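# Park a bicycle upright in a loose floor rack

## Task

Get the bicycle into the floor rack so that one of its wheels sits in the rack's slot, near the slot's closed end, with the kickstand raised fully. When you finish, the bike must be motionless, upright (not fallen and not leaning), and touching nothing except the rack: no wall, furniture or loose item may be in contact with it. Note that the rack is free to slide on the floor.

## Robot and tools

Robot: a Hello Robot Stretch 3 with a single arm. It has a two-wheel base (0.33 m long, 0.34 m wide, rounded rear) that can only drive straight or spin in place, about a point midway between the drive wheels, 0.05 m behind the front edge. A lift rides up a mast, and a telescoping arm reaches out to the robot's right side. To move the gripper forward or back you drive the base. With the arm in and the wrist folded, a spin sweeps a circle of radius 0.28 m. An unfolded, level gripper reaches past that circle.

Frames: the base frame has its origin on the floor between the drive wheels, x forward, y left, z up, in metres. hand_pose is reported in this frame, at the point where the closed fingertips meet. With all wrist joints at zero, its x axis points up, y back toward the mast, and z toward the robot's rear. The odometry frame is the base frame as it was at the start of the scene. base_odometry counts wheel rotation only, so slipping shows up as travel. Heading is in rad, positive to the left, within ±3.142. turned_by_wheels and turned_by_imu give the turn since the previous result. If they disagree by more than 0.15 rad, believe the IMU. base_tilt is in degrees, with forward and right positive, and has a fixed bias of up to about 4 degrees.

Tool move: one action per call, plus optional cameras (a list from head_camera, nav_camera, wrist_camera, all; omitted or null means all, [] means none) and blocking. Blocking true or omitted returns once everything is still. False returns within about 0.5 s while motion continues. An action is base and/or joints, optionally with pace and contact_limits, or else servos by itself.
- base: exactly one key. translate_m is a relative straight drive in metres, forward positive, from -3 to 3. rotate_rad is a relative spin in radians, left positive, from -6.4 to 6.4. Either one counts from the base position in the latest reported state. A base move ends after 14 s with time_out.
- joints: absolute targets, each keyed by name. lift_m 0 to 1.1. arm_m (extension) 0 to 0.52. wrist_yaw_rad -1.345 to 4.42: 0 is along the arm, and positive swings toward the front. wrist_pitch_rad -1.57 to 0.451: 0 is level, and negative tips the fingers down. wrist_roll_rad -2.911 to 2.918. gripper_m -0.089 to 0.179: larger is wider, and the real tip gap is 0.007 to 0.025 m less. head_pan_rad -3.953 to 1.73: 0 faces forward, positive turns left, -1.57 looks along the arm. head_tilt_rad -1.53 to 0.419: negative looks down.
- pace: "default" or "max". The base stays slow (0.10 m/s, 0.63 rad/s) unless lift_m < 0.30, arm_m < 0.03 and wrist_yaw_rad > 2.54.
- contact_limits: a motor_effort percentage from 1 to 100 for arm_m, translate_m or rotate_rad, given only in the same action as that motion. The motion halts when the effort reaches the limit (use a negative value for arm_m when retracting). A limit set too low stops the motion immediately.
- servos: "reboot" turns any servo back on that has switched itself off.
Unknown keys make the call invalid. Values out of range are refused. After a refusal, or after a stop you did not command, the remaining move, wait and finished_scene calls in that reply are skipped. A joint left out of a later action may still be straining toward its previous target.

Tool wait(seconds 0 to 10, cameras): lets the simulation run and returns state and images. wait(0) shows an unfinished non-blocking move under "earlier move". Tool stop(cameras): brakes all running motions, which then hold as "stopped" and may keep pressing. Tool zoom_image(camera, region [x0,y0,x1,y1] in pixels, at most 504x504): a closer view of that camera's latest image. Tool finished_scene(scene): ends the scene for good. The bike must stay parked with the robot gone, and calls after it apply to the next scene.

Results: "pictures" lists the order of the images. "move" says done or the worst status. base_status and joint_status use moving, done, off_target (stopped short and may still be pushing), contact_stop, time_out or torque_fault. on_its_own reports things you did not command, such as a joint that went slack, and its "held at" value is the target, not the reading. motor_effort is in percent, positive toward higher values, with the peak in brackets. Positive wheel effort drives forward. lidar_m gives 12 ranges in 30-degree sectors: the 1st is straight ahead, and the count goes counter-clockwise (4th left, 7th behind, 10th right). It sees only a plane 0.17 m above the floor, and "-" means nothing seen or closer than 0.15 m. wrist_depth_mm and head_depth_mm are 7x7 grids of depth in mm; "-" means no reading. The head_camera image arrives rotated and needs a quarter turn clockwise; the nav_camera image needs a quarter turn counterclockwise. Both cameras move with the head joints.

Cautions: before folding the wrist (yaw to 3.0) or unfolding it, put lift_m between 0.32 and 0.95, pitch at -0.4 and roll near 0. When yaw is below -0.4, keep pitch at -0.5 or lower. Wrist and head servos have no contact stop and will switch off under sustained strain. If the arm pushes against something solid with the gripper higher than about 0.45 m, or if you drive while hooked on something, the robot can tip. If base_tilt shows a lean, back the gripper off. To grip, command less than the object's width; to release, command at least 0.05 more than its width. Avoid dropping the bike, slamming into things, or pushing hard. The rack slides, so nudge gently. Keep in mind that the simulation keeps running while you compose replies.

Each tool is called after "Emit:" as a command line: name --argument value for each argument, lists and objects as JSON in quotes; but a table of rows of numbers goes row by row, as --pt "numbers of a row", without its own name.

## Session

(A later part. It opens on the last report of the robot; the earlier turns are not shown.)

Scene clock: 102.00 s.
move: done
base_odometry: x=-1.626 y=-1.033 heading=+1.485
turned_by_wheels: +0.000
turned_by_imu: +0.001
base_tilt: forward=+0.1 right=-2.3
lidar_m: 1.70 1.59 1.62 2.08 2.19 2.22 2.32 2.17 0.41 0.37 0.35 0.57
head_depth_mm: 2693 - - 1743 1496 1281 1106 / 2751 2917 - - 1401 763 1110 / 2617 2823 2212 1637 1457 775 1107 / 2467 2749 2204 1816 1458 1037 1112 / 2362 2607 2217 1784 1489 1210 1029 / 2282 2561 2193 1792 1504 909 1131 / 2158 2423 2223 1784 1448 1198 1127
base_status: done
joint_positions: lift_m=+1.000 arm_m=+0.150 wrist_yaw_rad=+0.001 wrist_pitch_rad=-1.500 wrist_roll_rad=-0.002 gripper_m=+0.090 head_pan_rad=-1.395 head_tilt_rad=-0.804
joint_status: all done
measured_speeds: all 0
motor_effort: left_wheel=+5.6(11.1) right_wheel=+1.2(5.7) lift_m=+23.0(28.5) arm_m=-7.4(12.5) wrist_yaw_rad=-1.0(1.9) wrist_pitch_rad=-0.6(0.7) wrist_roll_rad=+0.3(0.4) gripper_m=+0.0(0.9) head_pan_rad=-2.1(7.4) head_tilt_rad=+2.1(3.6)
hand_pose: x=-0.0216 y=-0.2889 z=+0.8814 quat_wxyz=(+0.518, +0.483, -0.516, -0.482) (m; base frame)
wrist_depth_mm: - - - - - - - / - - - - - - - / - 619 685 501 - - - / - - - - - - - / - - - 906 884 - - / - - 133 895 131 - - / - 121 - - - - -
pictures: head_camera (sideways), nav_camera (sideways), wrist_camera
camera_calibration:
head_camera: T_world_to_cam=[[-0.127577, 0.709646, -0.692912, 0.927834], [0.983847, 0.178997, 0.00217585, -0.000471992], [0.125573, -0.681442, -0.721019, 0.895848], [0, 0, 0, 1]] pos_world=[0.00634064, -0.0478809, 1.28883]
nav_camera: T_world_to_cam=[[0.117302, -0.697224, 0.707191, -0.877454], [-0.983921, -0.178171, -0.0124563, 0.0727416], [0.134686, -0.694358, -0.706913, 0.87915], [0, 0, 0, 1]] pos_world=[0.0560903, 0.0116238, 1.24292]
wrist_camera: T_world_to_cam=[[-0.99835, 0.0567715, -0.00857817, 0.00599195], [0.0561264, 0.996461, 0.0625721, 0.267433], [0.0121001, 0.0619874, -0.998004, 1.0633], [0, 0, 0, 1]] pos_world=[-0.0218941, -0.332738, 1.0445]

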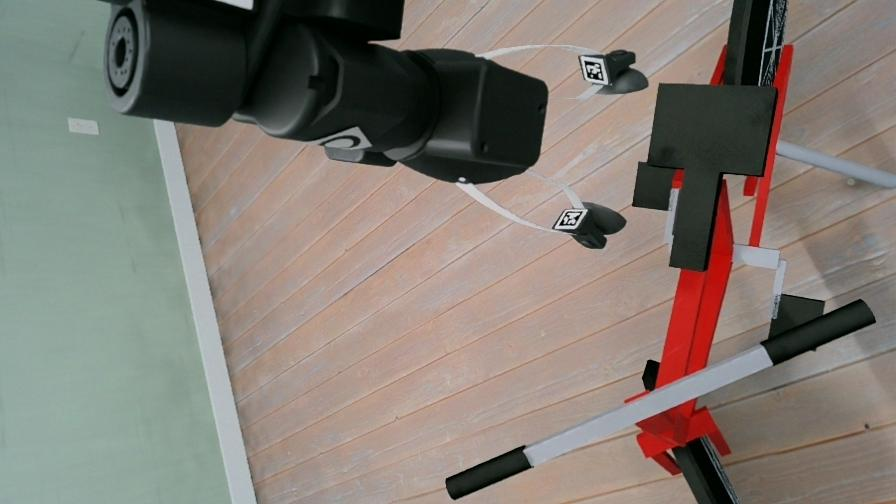

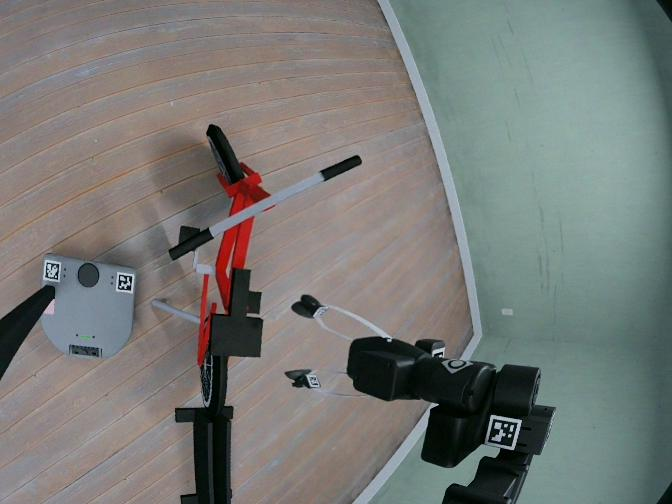

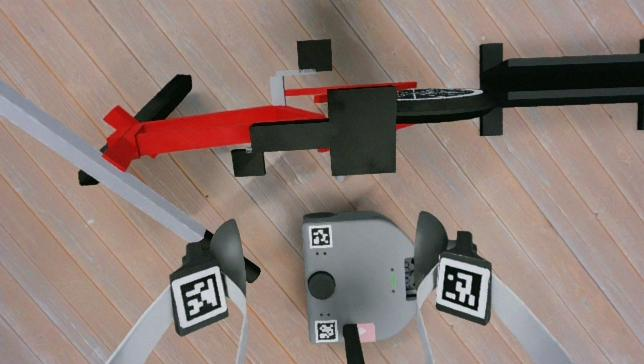

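Emit:
move --base '{"translate_m": 0.386}' --joints '{"arm_m": 0.314, "wrist_pitch_rad": -1.25, "wrist_roll_rad": -0.705, "gripper_m": 0.11}' --pace "max"

Emit:
move --joints '{"lift_m": 0.9}' --cameras '["wrist_camera", "head_camera"]'

Scene clock: 107.53 s.
move: done
base_odometry: x=-1.593 y=-0.649 heading=+1.485
turned_by_wheels: +0.000
turned_by_imu: +0.000
base_tilt: forward=+0.1 right=-2.3
lidar_m: 1.36 1.28 1.30 1.67 2.41 2.45 2.66 0.62 0.37 0.40 0.37 1.98
head_depth_mm: 336 356 2125 1778 1490 756 1088 / 365 365 445 1777 1421 1214 1107 / 2340 2527 2143 1722 1495 944 1126 / 2262 2566 2212 1795 1500 1286 1109 / 2169 2456 2210 1786 1492 1289 1087 / 2062 2322 2179 1784 1491 1278 1125 / 1984 2211 2204 1794 1491 1289 1128
base_status: done
joint_positions: lift_m=+1.000 arm_m=+0.314 wrist_yaw_rad=+0.000 wrist_pitch_rad=-1.256 wrist_roll_rad=-0.703 gripper_m=+0.110 head_pan_rad=-1.395 head_tilt_rad=-0.803
joint_status: all done
measured_speeds: all 0
motor_effort: left_wheel=+6.3(10.9) right_wheel=+1.7(6.1) lift_m=+23.9(24.0) arm_m=+11.7(17.8) wrist_yaw_rad=-0.5(1.8) wrist_pitch_rad=+0.8(3.6) wrist_roll_rad=-1.3(2.8) gripper_m=+0.2(73.0) head_pan_rad=-2.1(3.0) head_tilt_rad=+2.0(2.3)
hand_pose: x=-0.0215 y=-0.5155 z=+0.8876 quat_wxyz=(+0.734, +0.533, -0.340, -0.247) (m; base frame)
wrist_depth_mm: 947 - - - - - - / 952 - - - - - - / 928 963 - - - - - / 926 940 - - - - - / 895 918 620 - - - - / 875 125 560 - 833 128 - / 860 769 851 834 - - -
pictures: head_camera (sideways), nav_camera (sideways), wrist_camera
camera_calibration:
head_camera: T_world_to_cam=[[-0.127256, 0.709237, -0.69339, 0.928455], [0.983908, 0.178664, 0.00217319, -0.000468902], [0.125425, -0.681955, -0.720559, 0.895251], [0, 0, 0, 1]] pos_world=[0.00632588, -0.0478895, 1.28886]
nav_camera: T_world_to_cam=[[0.116983, -0.696802, 0.70766, -0.878063], [-0.98398, -0.177845, -0.0124542, 0.0727392], [0.134532, -0.694866, -0.706444, 0.878541], [0, 0, 0, 1]] pos_world=[0.0561011, 0.0115683, 1.24292]
wrist_camera: T_world_to_cam=[[-0.800416, -0.571591, 0.180603, -0.468539], [-0.594682, 0.795064, -0.119275, 0.536386], [-0.0754144, -0.202871, -0.976297, 0.925876], [0, 0, 0, 1]] pos_world=[0.0137769, -0.506441, 1.05253]

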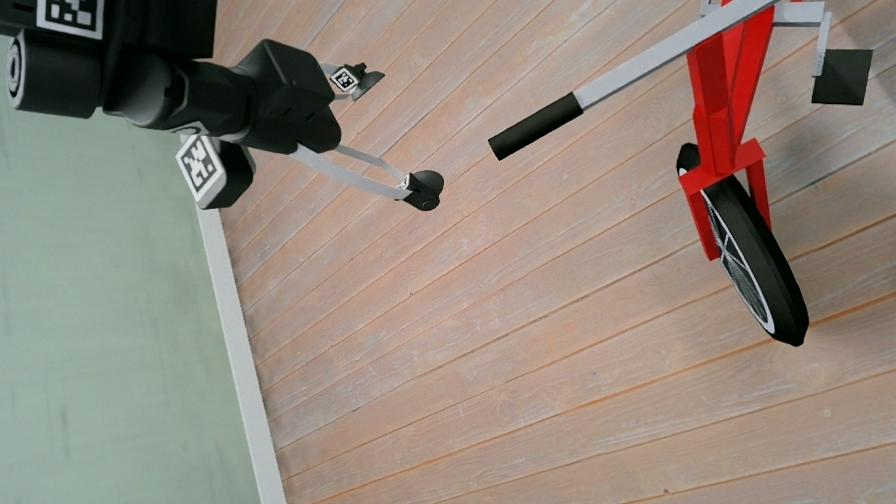

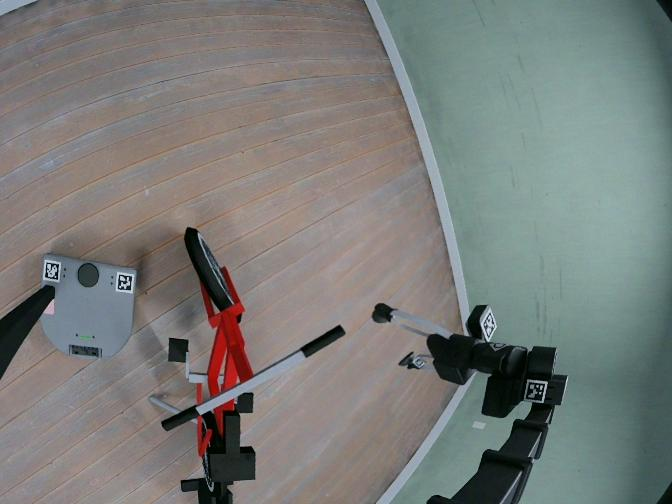

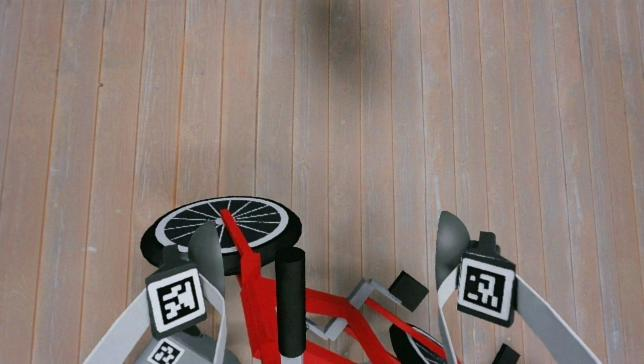

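Scene clock: 109.27 s.
move: done
base_odometry: x=-1.593 y=-0.649 heading=+1.485
turned_by_wheels: +0.000
turned_by_imu: +0.000
base_tilt: forward=+0.2 right=-2.3
lidar_m: 1.36 1.28 1.30 1.67 2.41 2.46 2.66 0.62 0.37 0.40 0.37 1.98
head_depth_mm: 2639 397 414 1780 1491 756 1088 / 2501 430 432 1645 1440 1208 1113 / 2348 2691 2009 1683 1487 942 1124 / 2260 2564 2223 1773 1494 1282 1105 / 2142 2439 2230 1776 1499 1288 1088 / 2051 2322 2227 1795 1498 1285 1123 / 1974 2210 2204 1793 1494 1289 1134
base_status: not commanded
joint_positions: lift_m=+0.900 arm_m=+0.314 wrist_yaw_rad=+0.000 wrist_pitch_rad=-1.256 wrist_roll_rad=-0.703 gripper_m=+0.110 head_pan_rad=-1.395 head_tilt_rad=-0.803
joint_status: all done
measured_speeds: all 0
motor_effort: left_wheel=+6.1(6.5) right_wheel=+1.7(1.9) lift_m=+23.2(24.2) arm_m=+10.9(12.0) wrist_yaw_rad=-0.5(1.4) wrist_pitch_rad=+0.6(0.9) wrist_roll_rad=-1.3(1.3) gripper_m=+0.5(0.9) head_pan_rad=-1.7(3.0) head_tilt_rad=+2.0(2.2)
hand_pose: x=-0.0215 y=-0.5155 z=+0.7876 quat_wxyz=(+0.734, +0.533, -0.340, -0.247) (m; base frame)
wrist_depth_mm: 872 908 956 - - - - / 843 884 927 - - - - / 850 866 918 981 - - - / 828 863 915 962 - - - / 829 835 571 947 975 - - / 804 125 497 948 947 128 - / 777 124 794 700 948 - -
pictures: head_camera (sideways), wrist_camera
camera_calibration:
head_camera: T_world_to_cam=[[-0.127256, 0.709236, -0.69339, 0.928455], [0.983908, 0.178664, 0.00217319, -0.000468901], [0.125425, -0.681955, -0.720559, 0.895251], [0, 0, 0, 1]] pos_world=[0.00632587, -0.0478895, 1.28886]
wrist_camera: T_world_to_cam=[[-0.800417, -0.571591, 0.180603, -0.450478], [-0.594681, 0.795065, -0.119275, 0.524459], [-0.0754144, -0.202871, -0.976297, 0.828244], [0, 0, 0, 1]] pos_world=[0.0137768, -0.506441, 0.952525]

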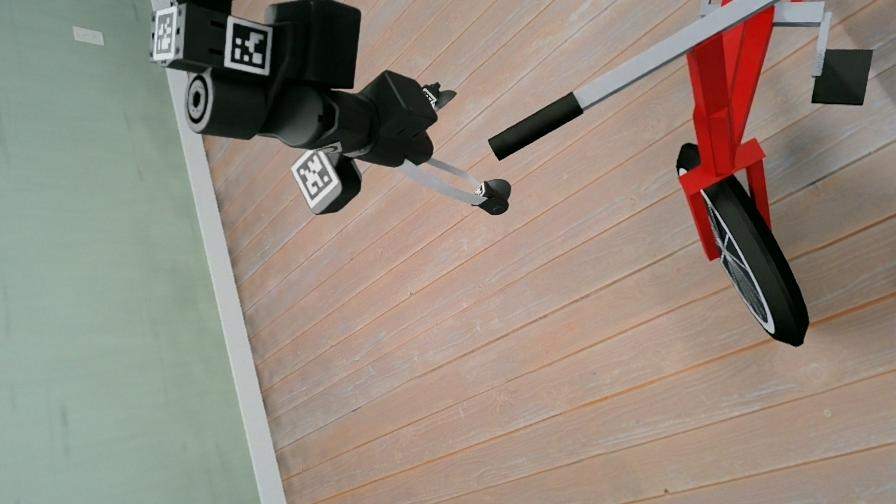

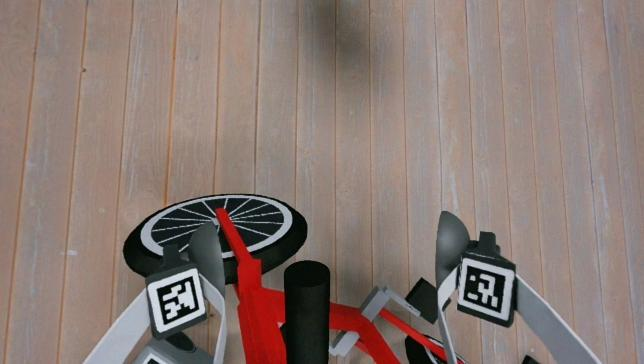

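Emit:
move --base '{"translate_m": -0.031}' --joints '{"arm_m": 0.262}' --cameras '["wrist_camera", "head_camera"]'

Scene clock: 111.40 s.
move: done
base_odometry: x=-1.596 y=-0.680 heading=+1.486
turned_by_wheels: +0.000
turned_by_imu: +0.000
base_tilt: forward=+0.1 right=-2.3
lidar_m: 1.39 1.30 1.32 1.70 2.39 2.43 2.63 0.60 0.35 0.40 0.38 2.02
head_depth_mm: 2623 364 371 1747 1497 984 1091 / 2522 2771 386 447 1467 923 1088 / 2362 2659 2206 1645 1417 960 1125 / 2273 2535 2215 1790 1505 1045 1128 / 2169 2465 2203 1788 1496 1280 1088 / 2057 2317 2238 1778 1498 1283 1128 / 1992 2240 2224 1785 1487 1288 1130
base_status: done
joint_positions: lift_m=+0.900 arm_m=+0.262 wrist_yaw_rad=+0.000 wrist_pitch_rad=-1.256 wrist_roll_rad=-0.703 gripper_m=+0.110 head_pan_rad=-1.395 head_tilt_rad=-0.803
joint_status: all done
measured_speeds: all 0
motor_effort: left_wheel=-0.3(4.0) right_wheel=-5.7(9.5) lift_m=+28.7(28.7) arm_m=-12.9(16.5) wrist_yaw_rad=-0.4(1.7) wrist_pitch_rad=+0.6(0.9) wrist_roll_rad=-1.2(1.3) gripper_m=-0.3(1.1) head_pan_rad=-2.6(3.0) head_tilt_rad=+1.8(2.3)
hand_pose: x=-0.0215 y=-0.4635 z=+0.7876 quat_wxyz=(+0.734, +0.533, -0.340, -0.247) (m; base frame)
wrist_depth_mm: 870 916 962 - - - - / 875 886 933 - - - - / 829 871 931 948 - - - / 821 861 893 975 - - - / 820 822 530 957 975 - - / 805 126 428 689 738 129 - / 796 697 805 436 671 - -
pictures: head_camera (sideways), wrist_camera
camera_calibration:
head_camera: T_world_to_cam=[[-0.127256, 0.709236, -0.69339, 0.928455], [0.983908, 0.178664, 0.00217319, -0.000468901], [0.125425, -0.681955, -0.720559, 0.895251], [0, 0, 0, 1]] pos_world=[0.00632588, -0.0478895, 1.28886]
wrist_camera: T_world_to_cam=[[-0.800291, -0.571737, 0.180698, -0.420906], [-0.594848, 0.794937, -0.119297, 0.483084], [-0.0754372, -0.20296, -0.976277, 0.838736], [0, 0, 0, 1]] pos_world=[0.0137858, -0.454439, 0.952526]

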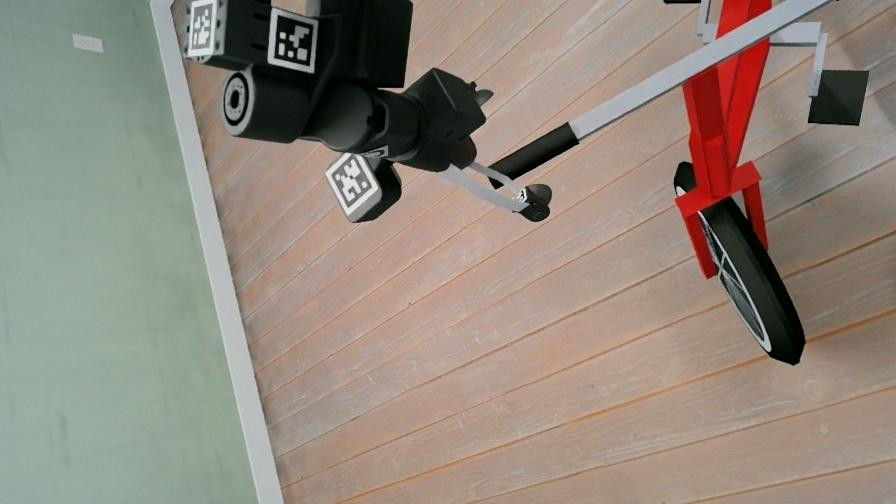

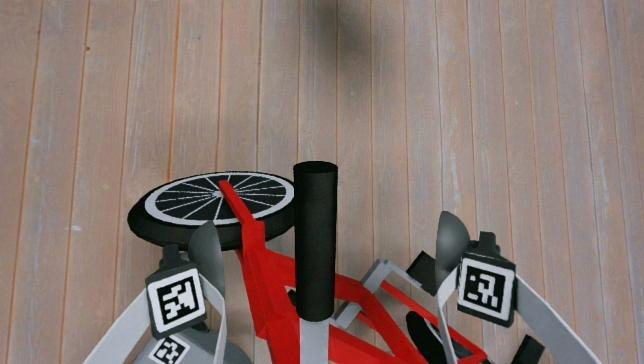

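Emit:
move --joints '{"lift_m": 0.845}' --cameras '["wrist_camera"]'

Emit:
move --joints '{"gripper_m": 0.0}' --cameras '["wrist_camera", "head_camera"]'

Scene clock: 112.80 s.
move: done
base_odometry: x=-1.596 y=-0.680 heading=+1.486
turned_by_wheels: +0.000
turned_by_imu: +0.000
base_tilt: forward=+0.1 right=-2.3
lidar_m: 1.39 1.30 1.33 1.70 2.39 2.43 2.63 0.60 0.35 0.40 0.38 2.02
head_depth_mm: 2645 2882 402 423 1483 982 1092 / 2523 2815 422 437 1456 923 1092 / 2380 2679 2189 538 1429 962 1129 / 2251 2548 2216 1795 1502 1040 1124 / 2148 2467 2194 1771 1480 1280 1090 / 2056 2352 2231 1794 1487 1281 1131 / 1994 2248 2208 1787 1497 1289 1129
base_status: not commanded
joint_positions: lift_m=+0.845 arm_m=+0.262 wrist_yaw_rad=+0.000 wrist_pitch_rad=-1.256 wrist_roll_rad=-0.703 gripper_m=+0.110 head_pan_rad=-1.395 head_tilt_rad=-0.803
joint_status: all done
measured_speeds: all 0
motor_effort: left_wheel=-0.2(1.0) right_wheel=-5.7(6.0) lift_m=+21.8(26.7) arm_m=-12.2(13.3) wrist_yaw_rad=+0.1(1.6) wrist_pitch_rad=+0.5(0.9) wrist_roll_rad=-1.2(1.3) gripper_m=+0.3(0.9) head_pan_rad=-1.9(2.6) head_tilt_rad=+1.6(2.4)
hand_pose: x=-0.0215 y=-0.4635 z=+0.7326 quat_wxyz=(+0.734, +0.533, -0.340, -0.247) (m; base frame)
wrist_depth_mm: 823 851 897 953 - - - / 814 833 893 926 - - - / 785 823 867 926 952 - - / 769 793 822 - 948 - - / 759 588 469 144 924 - - / 751 126 386 154 685 129 - / 741 124 730 167 707 926 -
pictures: wrist_camera
camera_calibration:
wrist_camera: T_world_to_cam=[[-0.800291, -0.571737, 0.180698, -0.410966], [-0.594848, 0.794937, -0.119297, 0.476519], [-0.0754372, -0.20296, -0.976277, 0.785044], [0, 0, 0, 1]] pos_world=[0.0137858, -0.454434, 0.897529]

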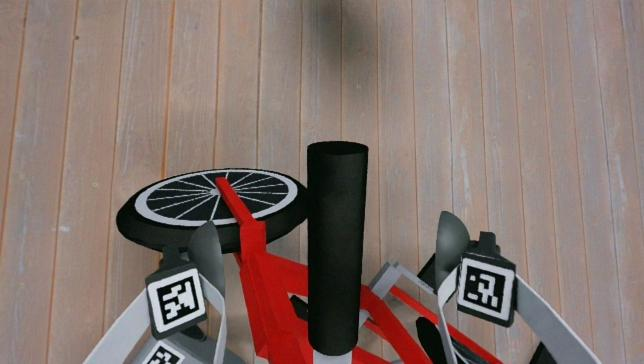

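Scene clock: 114.43 s.
move: done
base_odometry: x=-1.596 y=-0.680 heading=+1.486
turned_by_wheels: +0.000
turned_by_imu: +0.000
base_tilt: forward=+0.2 right=-2.3
lidar_m: 1.39 1.30 1.33 1.70 2.39 2.43 2.62 0.60 0.36 0.40 0.38 2.02
head_depth_mm: 2628 2912 402 423 1493 989 1082 / 2518 2766 423 436 1467 917 1086 / 2394 2648 2195 538 1432 962 1127 / 2251 2577 2201 1783 1486 1042 1129 / 2162 2444 2215 1782 1494 1283 1086 / 2077 2326 2202 1791 1488 1288 1128 / 1995 2245 2205 1789 1493 1284 1127
base_status: not commanded
joint_positions: lift_m=+0.845 arm_m=+0.262 wrist_yaw_rad=+0.000 wrist_pitch_rad=-1.255 wrist_roll_rad=-0.703 gripper_m=+0.000 head_pan_rad=-1.395 head_tilt_rad=-0.803
joint_status: all done
measured_speeds: all 0
motor_effort: left_wheel=-0.2(0.9) right_wheel=-5.6(6.1) lift_m=+23.4(23.5) arm_m=-10.2(12.1) wrist_yaw_rad=-0.3(1.6) wrist_pitch_rad=+0.4(0.9) wrist_roll_rad=-1.3(1.4) gripper_m=-7.9(81.8) head_pan_rad=-1.8(3.2) head_tilt_rad=+1.2(2.2)
hand_pose: x=-0.0215 y=-0.4636 z=+0.7327 quat_wxyz=(+0.734, +0.533, -0.340, -0.247) (m; base frame)
wrist_depth_mm: 814 863 908 957 - - - / 803 826 886 916 - - - / 796 812 872 916 966 - - / 782 811 800 137 945 - - / 766 789 - 143 932 - - / 765 792 128 146 132 968 - / 749 771 336 164 618 950 -
pictures: head_camera (sideways), wrist_camera
camera_calibration:
head_camera: T_world_to_cam=[[-0.127256, 0.709237, -0.69339, 0.928455], [0.983908, 0.178664, 0.00217319, -0.000468902], [0.125425, -0.681955, -0.720559, 0.895251], [0, 0, 0, 1]] pos_world=[0.00632588, -0.0478895, 1.28886]
wrist_camera: T_world_to_cam=[[-0.800293, -0.571625, 0.181042, -0.411258], [-0.594845, 0.794866, -0.119776, 0.476962], [-0.0754368, -0.203548, -0.976154, 0.784681], [0, 0, 0, 1]] pos_world=[0.0137857, -0.454486, 0.897554]

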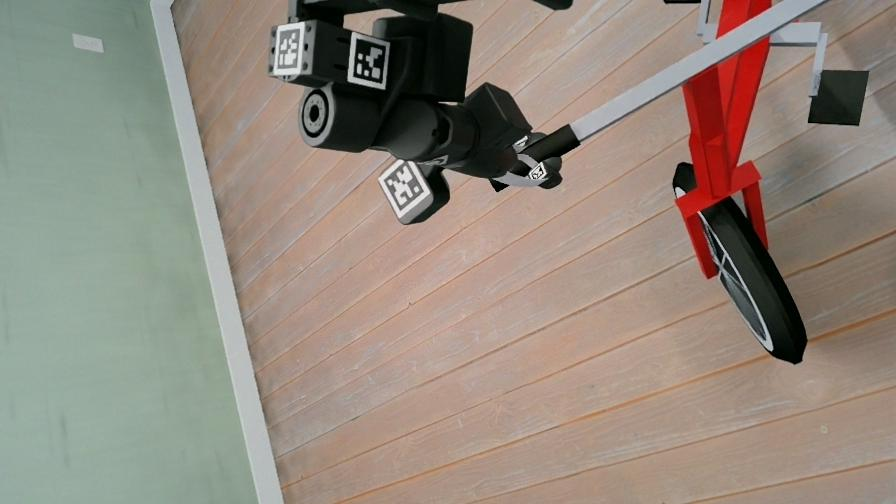

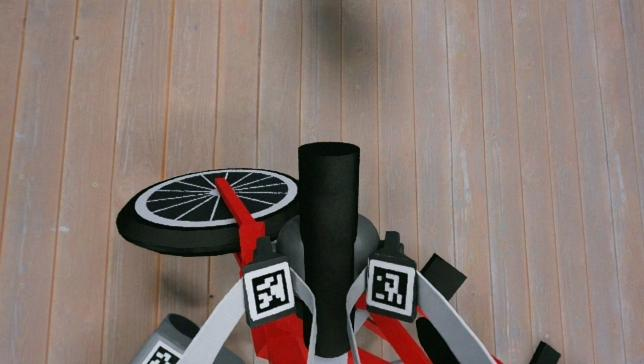

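Emit:
move --base '{"translate_m": -0.08}' --joints '{"arm_m": 0.30, "wrist_roll_rad": -0.35, "lift_m": 0.835}' --cameras '["head_camera", "wrist_camera"]'

Scene clock: 116.47 s.
move: contact_stop
base_odometry: x=-1.603 y=-0.759 heading=+1.486
turned_by_wheels: +0.001
turned_by_imu: +0.002
base_tilt: forward=+0.1 right=-2.3
lidar_m: 1.46 1.37 1.39 1.79 2.34 2.39 2.55 0.59 0.34 0.33 0.44 2.11
head_depth_mm: 2676 2873 435 1642 1447 1067 1102 / 2549 2806 449 512 1490 1004 1008 / 2426 2705 2209 706 1428 937 1102 / 2321 2583 2185 1786 1489 940 1129 / 2195 2515 2224 1789 1499 1217 1130 / 2111 2402 2200 1786 1498 1278 1128 / 2003 2287 2217 1790 1492 1283 1126
base_status: done
joint_positions: lift_m=+0.833 arm_m=+0.300 wrist_yaw_rad=+0.006 wrist_pitch_rad=-1.237 wrist_roll_rad=-0.347 gripper_m=+0.000 head_pan_rad=-1.395 head_tilt_rad=-0.803
joint_status: lift_m contact_stop (moved -0.012 of -0.010); the others done
measured_speeds: translate_m=+0.000 rotate_rad=+0.000 lift_m=-0.003 arm_m=+0.000 wrist_yaw_rad=+0.000 wrist_pitch_rad=+0.000 wrist_roll_rad=+0.000 head_pan_rad=+0.000 head_tilt_rad=+0.000
on_its_own: lift_m is slack since a contact_stop; right_wheel is at rest, and its effort (-23.1) is outside its rest range (-21 to +21)
motor_effort: left_wheel=+10.5(10.8) right_wheel=-23.1(25.1) lift_m=+29.2(31.4) arm_m=+5.9(20.3) wrist_yaw_rad=-5.4(6.2) wrist_pitch_rad=-2.8(4.0) wrist_roll_rad=-1.5(4.5) gripper_m=-7.6(8.3) head_pan_rad=-1.7(3.0) head_tilt_rad=+0.9(2.1)
hand_pose: x=-0.0212 y=-0.5062 z=+0.7222 quat_wxyz=(+0.668, +0.476, -0.466, -0.331) (m; base frame)
wrist_depth_mm: 898 907 933 974 - - - / 873 887 906 944 975 - - / 842 860 892 936 947 963 - / 819 859 869 902 907 942 967 / 813 759 157 149 895 918 949 / 802 793 129 147 664 892 900 / 782 794 322 158 397 635 -
pictures: head_camera (sideways), wrist_camera
camera_calibration:
head_camera: T_world_to_cam=[[-0.127256, 0.709236, -0.69339, 0.928455], [0.983908, 0.178664, 0.00217319, -0.000468902], [0.125425, -0.681955, -0.720559, 0.895251], [0, 0, 0, 1]] pos_world=[0.00632588, -0.0478895, 1.28886]
wrist_camera: T_world_to_cam=[[-0.957581, -0.274391, 0.0880213, -0.21916], [-0.286414, 0.939885, -0.185967, 0.637475], [-0.0317021, -0.20329, -0.978605, 0.768667], [0, 0, 0, 1]] pos_world=[-0.00291302, -0.503027, 0.890062]

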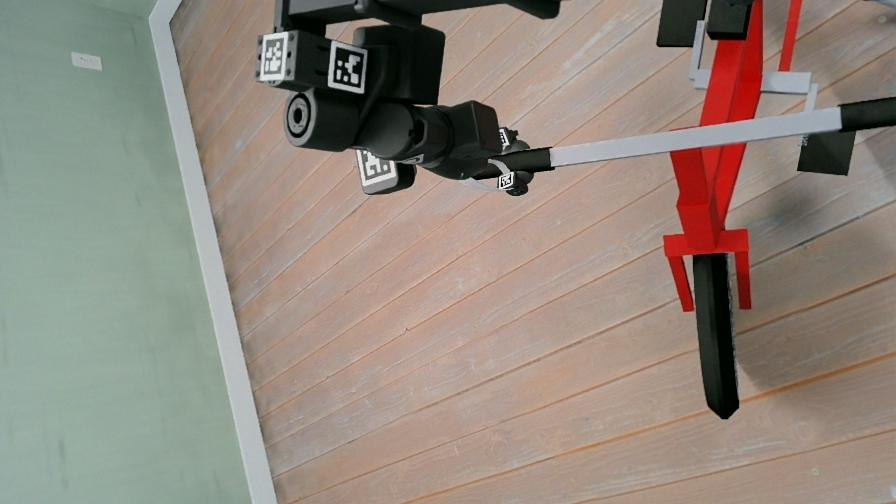

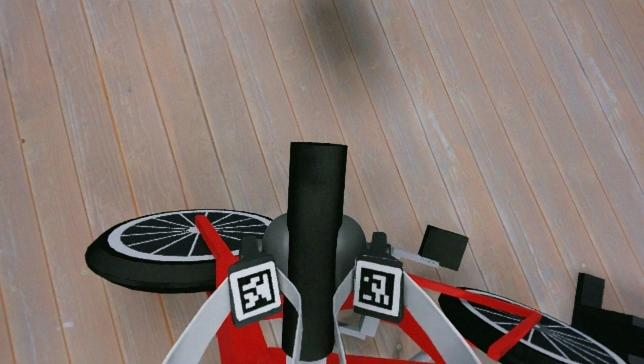

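Emit:
move --base '{"translate_m": -0.055}' --joints '{"arm_m": 0.37, "wrist_roll_rad": 0.0, "lift_m": 0.835}' --cameras '["head_camera", "wrist_camera"]'

Scene clock: 118.60 s.
move: done
base_odometry: x=-1.607 y=-0.814 heading=+1.486
turned_by_wheels: +0.000
turned_by_imu: +0.000
base_tilt: forward=+0.2 right=-2.3
lidar_m: 1.51 1.41 1.44 1.84 2.31 2.35 2.51 0.64 0.33 0.32 0.46 2.19
head_depth_mm: 2734 2921 480 1729 1491 1069 1101 / 2596 2798 503 1649 1508 1005 1082 / 2484 2704 2228 1640 1461 784 1087 / 2368 2630 2210 1784 1487 956 1128 / 2226 2556 2211 1796 1494 1210 1127 / 2135 2403 2231 1800 1503 1235 1125 / 2055 2282 2197 1782 1501 1285 1132
base_status: done
joint_positions: lift_m=+0.835 arm_m=+0.370 wrist_yaw_rad=+0.003 wrist_pitch_rad=-1.334 wrist_roll_rad=-0.011 gripper_m=+0.000 head_pan_rad=-1.395 head_tilt_rad=-0.803
joint_status: all done
measured_speeds: all 0
on_its_own: wrist_pitch_rad is at rest, and its effort (+15.0) is outside its rest range (-8 to +12)
motor_effort: left_wheel=+0.2(7.7) right_wheel=-0.2(26.3) lift_m=+34.1(40.3) arm_m=+17.9(21.0) wrist_yaw_rad=-2.1(8.4) wrist_pitch_rad=+15.0(19.0) wrist_roll_rad=+3.1(5.2) gripper_m=-5.0(8.1) head_pan_rad=-2.1(2.9) head_tilt_rad=+1.0(2.3)
hand_pose: x=-0.0215 y=-0.5517 z=+0.7190 quat_wxyz=(+0.559, +0.441, -0.551, -0.434) (m; base frame)
wrist_depth_mm: 924 908 915 889 903 912 891 / 897 901 897 909 885 889 889 / 876 879 877 888 889 883 871 / 885 882 889 873 870 857 859 / 863 860 860 150 843 666 840 / 854 854 127 150 129 756 357 / 841 852 385 161 358 363 337
pictures: head_camera (sideways), wrist_camera
camera_calibration:
head_camera: T_world_to_cam=[[-0.127256, 0.709237, -0.69339, 0.928455], [0.983908, 0.178664, 0.00217319, -0.000468902], [0.125425, -0.681955, -0.720559, 0.895251], [0, 0, 0, 1]] pos_world=[0.00632588, -0.0478895, 1.28886]
wrist_camera: T_world_to_cam=[[-0.998916, 0.0437222, -0.0159503, 0.017723], [0.0451456, 0.993575, -0.103785, 0.657238], [0.0113101, -0.104393, -0.994472, 0.823141], [0, 0, 0, 1]] pos_world=[-0.0212775, -0.56786, 0.887085]

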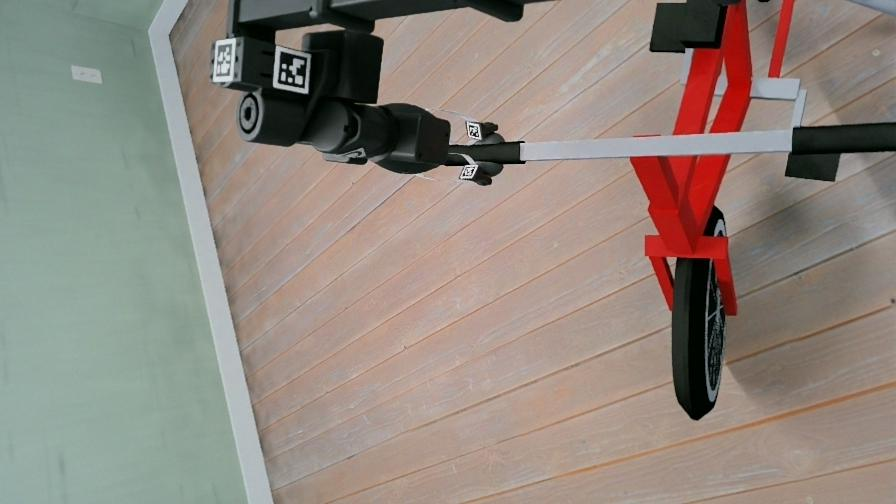

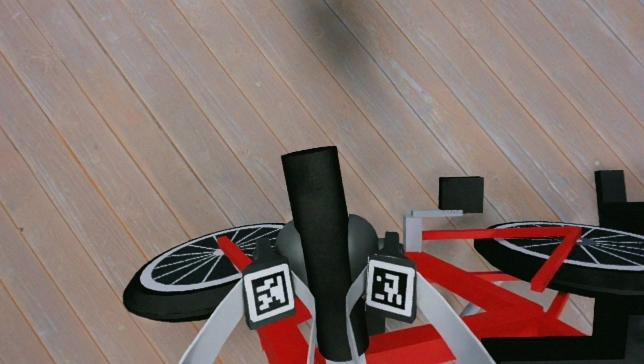

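Emit:
move --joints '{"arm_m": 0.44, "lift_m": 0.83}' --cameras '["head_camera", "nav_camera", "wrist_camera"]'

Scene clock: 120.43 s.
move: done
base_odometry: x=-1.607 y=-0.814 heading=+1.486
turned_by_wheels: +0.000
turned_by_imu: +0.000
base_tilt: forward=+0.1 right=-2.3
lidar_m: 1.51 1.42 1.44 1.85 2.32 2.35 2.51 0.66 0.55 0.50 0.50 2.19
head_depth_mm: 2729 2873 544 1725 1500 976 1124 / 2590 2774 566 1721 1454 835 1071 / 2447 2689 2226 1730 1492 1209 1110 / 2338 2631 2213 1787 1488 1091 1131 / 2230 2529 2217 1773 1495 1200 1125 / 2119 2426 2191 1782 1495 1228 1125 / 2044 2294 2238 1773 1495 1289 1127
base_status: not commanded
joint_positions: lift_m=+0.830 arm_m=+0.440 wrist_yaw_rad=+0.003 wrist_pitch_rad=-1.307 wrist_roll_rad=-0.010 gripper_m=+0.000 head_pan_rad=-1.395 head_tilt_rad=-0.803
joint_status: all done
measured_speeds: all 0
motor_effort: left_wheel=+1.2(1.4) right_wheel=-1.2(1.4) lift_m=+27.9(34.2) arm_m=+15.9(21.2) wrist_yaw_rad=-2.9(3.4) wrist_pitch_rad=+10.0(15.0) wrist_roll_rad=+2.7(3.3) gripper_m=-5.0(5.9) head_pan_rad=-1.3(2.7) head_tilt_rad=+1.3(2.3)
hand_pose: x=-0.0215 y=-0.6285 z=+0.7151 quat_wxyz=(+0.565, +0.433, -0.558, -0.428) (m; base frame)
wrist_depth_mm: 942 925 930 932 908 914 907 / 901 922 920 923 890 901 896 / 880 891 898 873 889 863 875 / 891 873 867 155 862 869 860 / 864 831 851 151 840 841 841 / 847 831 128 150 129 683 657 / 847 827 125 156 541 399 395
pictures: head_camera (sideways), nav_camera (sideways), wrist_camera
camera_calibration:
head_camera: T_world_to_cam=[[-0.127256, 0.709237, -0.69339, 0.928455], [0.983908, 0.178664, 0.00217319, -0.000468903], [0.125425, -0.681955, -0.720559, 0.895251], [0, 0, 0, 1]] pos_world=[0.00632587, -0.0478895, 1.28886]
nav_camera: T_world_to_cam=[[0.116983, -0.696802, 0.707659, -0.878063], [-0.98398, -0.177845, -0.0124542, 0.0727392], [0.134532, -0.694866, -0.706444, 0.878541], [0, 0, 0, 1]] pos_world=[0.0561011, 0.0115683, 1.24292]
wrist_camera: T_world_to_cam=[[-0.998826, 0.0451267, -0.0176041, 0.0230903], [0.0470375, 0.990394, -0.130029, 0.749876], [0.0115672, -0.130704, -0.991354, 0.792458], [0, 0, 0, 1]] pos_world=[-0.0213756, -0.640137, 0.883518]

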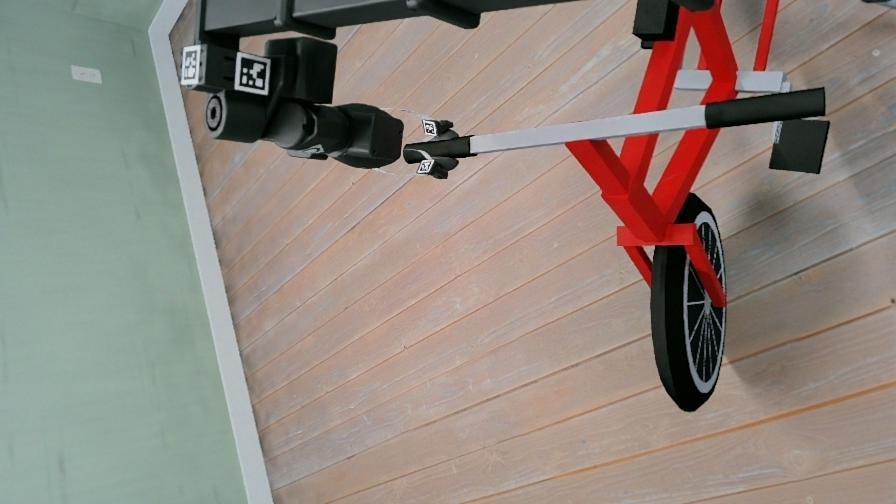

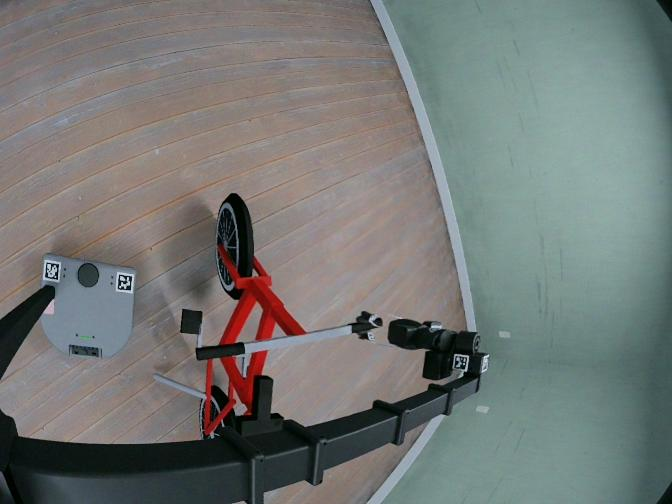

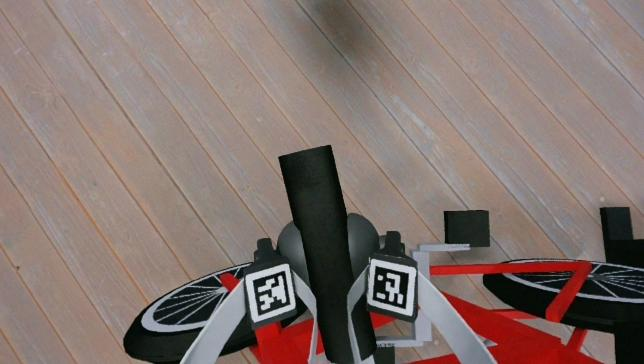

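Emit:
move --joints '{"arm_m": 0.49}' --cameras '["head_camera", "nav_camera", "wrist_camera"]'

Scene clock: 122.37 s.
move: done
base_odometry: x=-1.607 y=-0.814 heading=+1.486
turned_by_wheels: +0.000
turned_by_imu: +0.000
base_tilt: forward=+0.1 right=-2.3
lidar_m: 1.51 1.41 1.44 1.85 2.32 2.35 2.52 0.68 0.56 0.51 0.51 2.20
head_depth_mm: 2731 575 582 1739 1485 946 1130 / 2605 593 648 1737 848 1238 1088 / 2481 2725 2126 1729 1459 1233 1128 / 2319 2632 2199 1786 1500 1144 1130 / 2237 2544 2215 1778 1486 1098 1130 / 2155 2420 2228 1781 1508 1259 1125 / 2055 2306 2205 1777 1482 1291 1122
base_status: not commanded
joint_positions: lift_m=+0.830 arm_m=+0.490 wrist_yaw_rad=+0.003 wrist_pitch_rad=-1.292 wrist_roll_rad=-0.014 gripper_m=+0.000 head_pan_rad=-1.395 head_tilt_rad=-0.803
joint_status: all done
measured_speeds: all 0
motor_effort: left_wheel=+1.3(1.5) right_wheel=-1.0(1.5) lift_m=+32.5(35.1) arm_m=+14.4(19.0) wrist_yaw_rad=-3.0(3.6) wrist_pitch_rad=+7.3(11.4) wrist_roll_rad=+4.0(4.1) gripper_m=-5.9(6.1) head_pan_rad=-1.7(3.2) head_tilt_rad=+1.3(2.3)
hand_pose: x=-0.0215 y=-0.6822 z=+0.7157 quat_wxyz=(+0.569, +0.430, -0.560, -0.422) (m; base frame)
wrist_depth_mm: 918 925 940 929 923 911 942 / 907 917 922 893 890 901 893 / 888 896 887 877 890 876 868 / 870 879 852 161 867 849 872 / 857 871 870 154 848 847 852 / 835 838 127 153 129 819 702 / 827 829 113 157 157 482 457
pictures: head_camera (sideways), nav_camera (sideways), wrist_camera
camera_calibration:
head_camera: T_world_to_cam=[[-0.127256, 0.709236, -0.69339, 0.928455], [0.983908, 0.178664, 0.00217319, -0.000468902], [0.125425, -0.681955, -0.720559, 0.895251], [0, 0, 0, 1]] pos_world=[0.00632589, -0.0478895, 1.28886]
nav_camera: T_world_to_cam=[[0.116983, -0.696802, 0.70766, -0.878063], [-0.98398, -0.177845, -0.0124542, 0.0727392], [0.134532, -0.694866, -0.706444, 0.878541], [0, 0, 0, 1]] pos_world=[0.0561011, 0.0115683, 1.24292]
wrist_camera: T_world_to_cam=[[-0.999033, 0.0404448, -0.0172145, 0.0220879], [0.0425134, 0.988572, -0.144632, 0.812295], [0.0111682, -0.145224, -0.989336, 0.774734], [0, 0, 0, 1]] pos_world=[-0.0211192, -0.691395, 0.884336]

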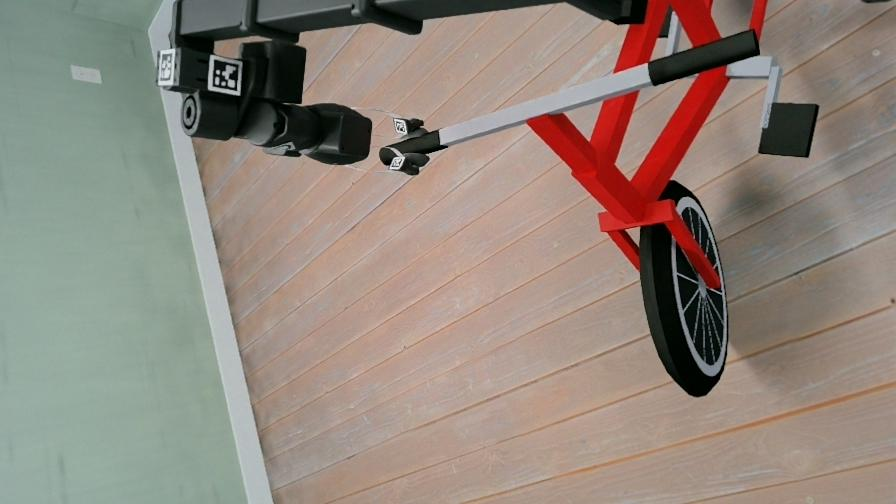

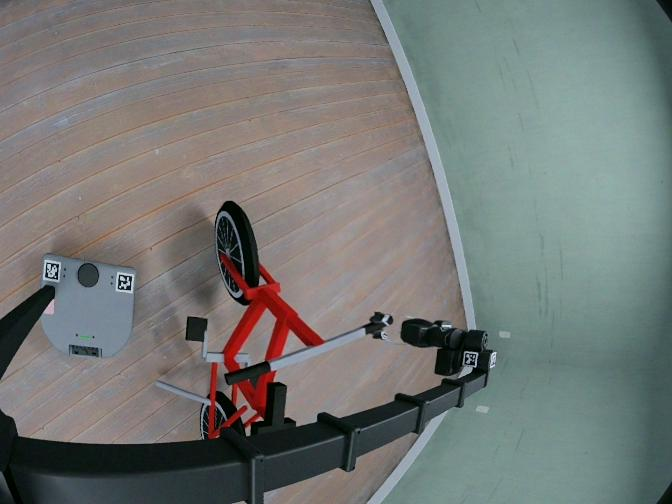

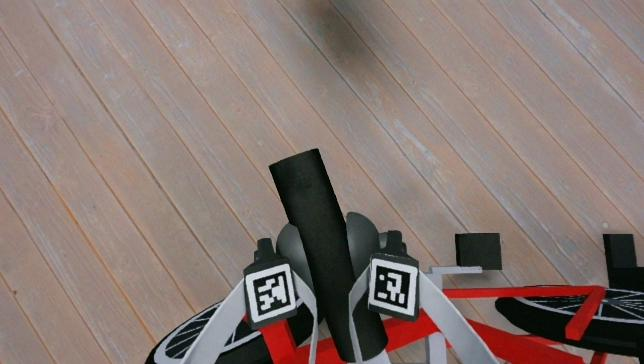

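Emit:
move --base '{"translate_m": -0.08}' --joints '{"arm_m": 0.5}' --cameras '["head_camera", "wrist_camera"]'

Scene clock: 124.57 s.
move: done
base_odometry: x=-1.614 y=-0.894 heading=+1.487
turned_by_wheels: +0.000
turned_by_imu: +0.001
base_tilt: forward=+0.1 right=-2.3
lidar_m: 1.58 1.48 1.50 1.93 2.27 2.31 2.44 0.68 0.55 0.53 0.53 2.29
head_depth_mm: 2722 580 585 1728 1455 1099 1120 / 2650 608 670 1738 863 1022 1108 / 2517 2770 2164 1730 949 1239 1098 / 2375 2680 2211 1792 1496 1204 1123 / 2277 2554 2196 1778 1499 1171 1128 / 2181 2467 2194 1791 1497 1230 1123 / 2096 2343 2209 1786 1495 1283 1131
base_status: done
joint_positions: lift_m=+0.830 arm_m=+0.500 wrist_yaw_rad=+0.006 wrist_pitch_rad=-1.288 wrist_roll_rad=-0.014 gripper_m=+0.000 head_pan_rad=-1.395 head_tilt_rad=-0.803
joint_status: all done
measured_speeds: all 0
motor_effort: left_wheel=+0.8(5.2) right_wheel=-5.5(17.8) lift_m=+27.6(36.3) arm_m=+9.6(17.8) wrist_yaw_rad=-5.7(6.2) wrist_pitch_rad=+6.5(9.8) wrist_roll_rad=+3.9(4.1) gripper_m=-6.0(6.3) head_pan_rad=-1.9(3.2) head_tilt_rad=+2.1(2.4)
hand_pose: x=-0.0213 y=-0.6934 z=+0.7159 quat_wxyz=(+0.571, +0.429, -0.560, -0.420) (m; base frame)
wrist_depth_mm: 929 944 919 930 914 926 920 / 929 902 916 907 915 914 921 / 900 890 884 895 865 904 879 / 883 877 875 163 871 847 883 / 873 852 852 155 841 852 840 / 855 863 128 148 132 819 836 / 835 838 114 158 560 818 -
pictures: head_camera (sideways), wrist_camera
camera_calibration:
head_camera: T_world_to_cam=[[-0.127256, 0.709236, -0.69339, 0.928455], [0.983908, 0.178665, 0.00217319, -0.000468901], [0.125426, -0.681955, -0.720559, 0.895251], [0, 0, 0, 1]] pos_world=[0.00632591, -0.0478895, 1.28886]
wrist_camera: T_world_to_cam=[[-0.999144, 0.0375302, -0.0174248, 0.0208139], [0.0397152, 0.987992, -0.149311, 0.826286], [0.0116119, -0.149875, -0.988637, 0.769619], [0, 0, 0, 1]] pos_world=[-0.0209568, -0.701799, 0.88461]

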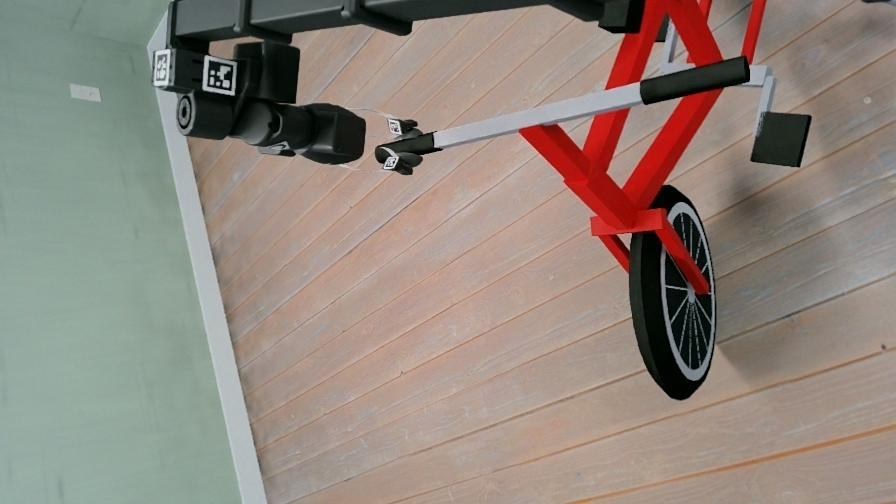

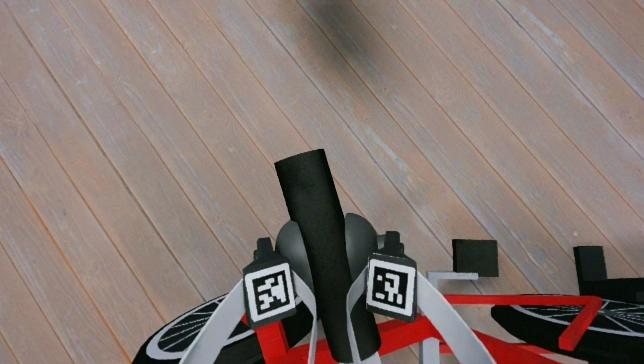

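Emit:
move --base '{"translate_m": -0.10}' --joints '{"head_pan_rad": -2.1, "head_tilt_rad": -0.8}'

Scene clock: 126.73 s.
move: done
base_odometry: x=-1.622 y=-0.993 heading=+1.487
turned_by_wheels: +0.000
turned_by_imu: +0.001
base_tilt: forward=+0.1 right=-2.3
lidar_m: 1.66 1.56 1.59 2.04 2.21 2.25 2.35 0.67 0.53 0.53 0.54 2.42
head_depth_mm: 1828 2070 2191 1799 1400 1287 - / 1914 2165 2188 1761 1247 - - / 2001 2278 2195 1765 1073 - 1107 / 2101 2379 2206 1756 291 1252 1128 / 2188 2523 2208 334 859 1092 1104 / 2295 2604 420 1647 1498 1083 1132 / 2440 2684 492 1730 1403 896 1102
base_status: done
joint_positions: lift_m=+0.830 arm_m=+0.500 wrist_yaw_rad=+0.006 wrist_pitch_rad=-1.286 wrist_roll_rad=-0.006 gripper_m=+0.000 head_pan_rad=-2.095 head_tilt_rad=-0.803
joint_status: all done
measured_speeds: all 0
motor_effort: left_wheel=+4.0(6.1) right_wheel=-11.0(20.2) lift_m=+30.4(35.5) arm_m=+0.7(9.2) wrist_yaw_rad=-5.6(6.4) wrist_pitch_rad=+6.2(8.5) wrist_roll_rad=+1.4(4.1) gripper_m=-5.7(6.8) head_pan_rad=-2.6(4.2) head_tilt_rad=+1.3(2.7)
hand_pose: x=-0.0213 y=-0.6939 z=+0.7160 quat_wxyz=(+0.569, +0.427, -0.563, -0.421) (m; base frame)
wrist_depth_mm: 954 936 959 946 922 930 902 / 914 927 928 911 921 894 909 / 884 896 906 880 912 889 905 / 890 887 892 171 862 863 858 / 861 869 866 160 862 850 834 / 841 849 128 147 637 828 817 / 830 819 125 165 542 595 -
pictures: head_camera (sideways), nav_camera (sideways), wrist_camera
camera_calibration:
head_camera: T_world_to_cam=[[0.359297, 0.624593, -0.69339, 0.925487], [0.867851, -0.496819, 0.00217319, 0.000239044], [-0.343132, -0.60254, -0.720559, 0.898109], [0, 0, 0, 1]] pos_world=[-0.0245623, -0.0367869, 1.28886]
nav_camera: T_world_to_cam=[[-0.35915, -0.608464, 0.70766, -0.875159], [-0.867379, 0.497492, -0.0124542, 0.072028], [-0.344477, -0.618282, -0.706444, 0.881463], [0, 0, 0, 1]] pos_world=[0.0518058, -0.0233435, 1.24292]
wrist_camera: T_world_to_cam=[[-0.998816, 0.0445342, -0.0195794, 0.0272492], [0.0469904, 0.987363, -0.151347, 0.828015], [0.0125919, -0.152087, -0.988287, 0.767871], [0, 0, 0, 1]] pos_world=[-0.0213607, -0.701982, 0.884727]

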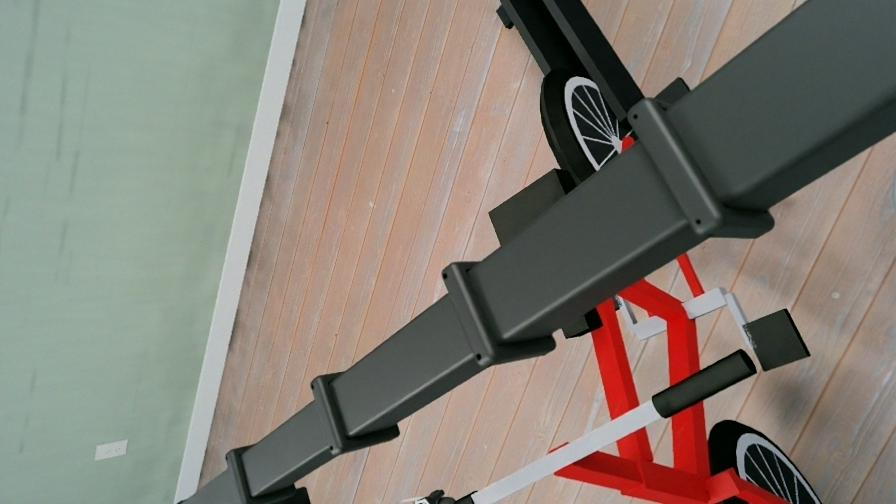

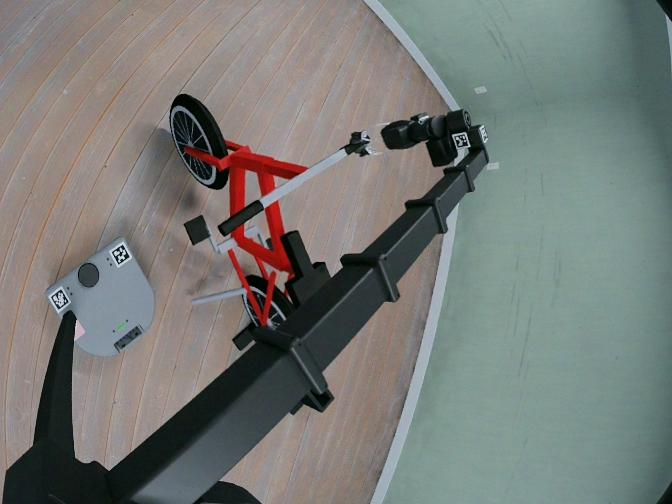

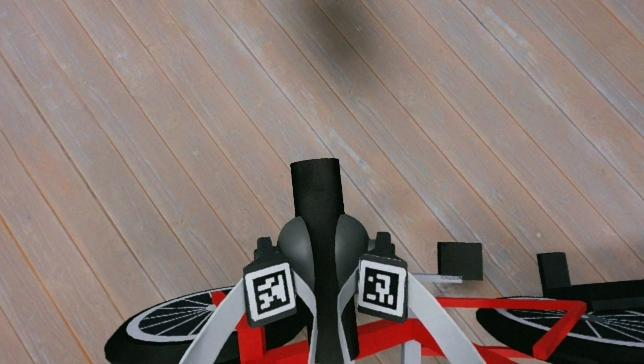

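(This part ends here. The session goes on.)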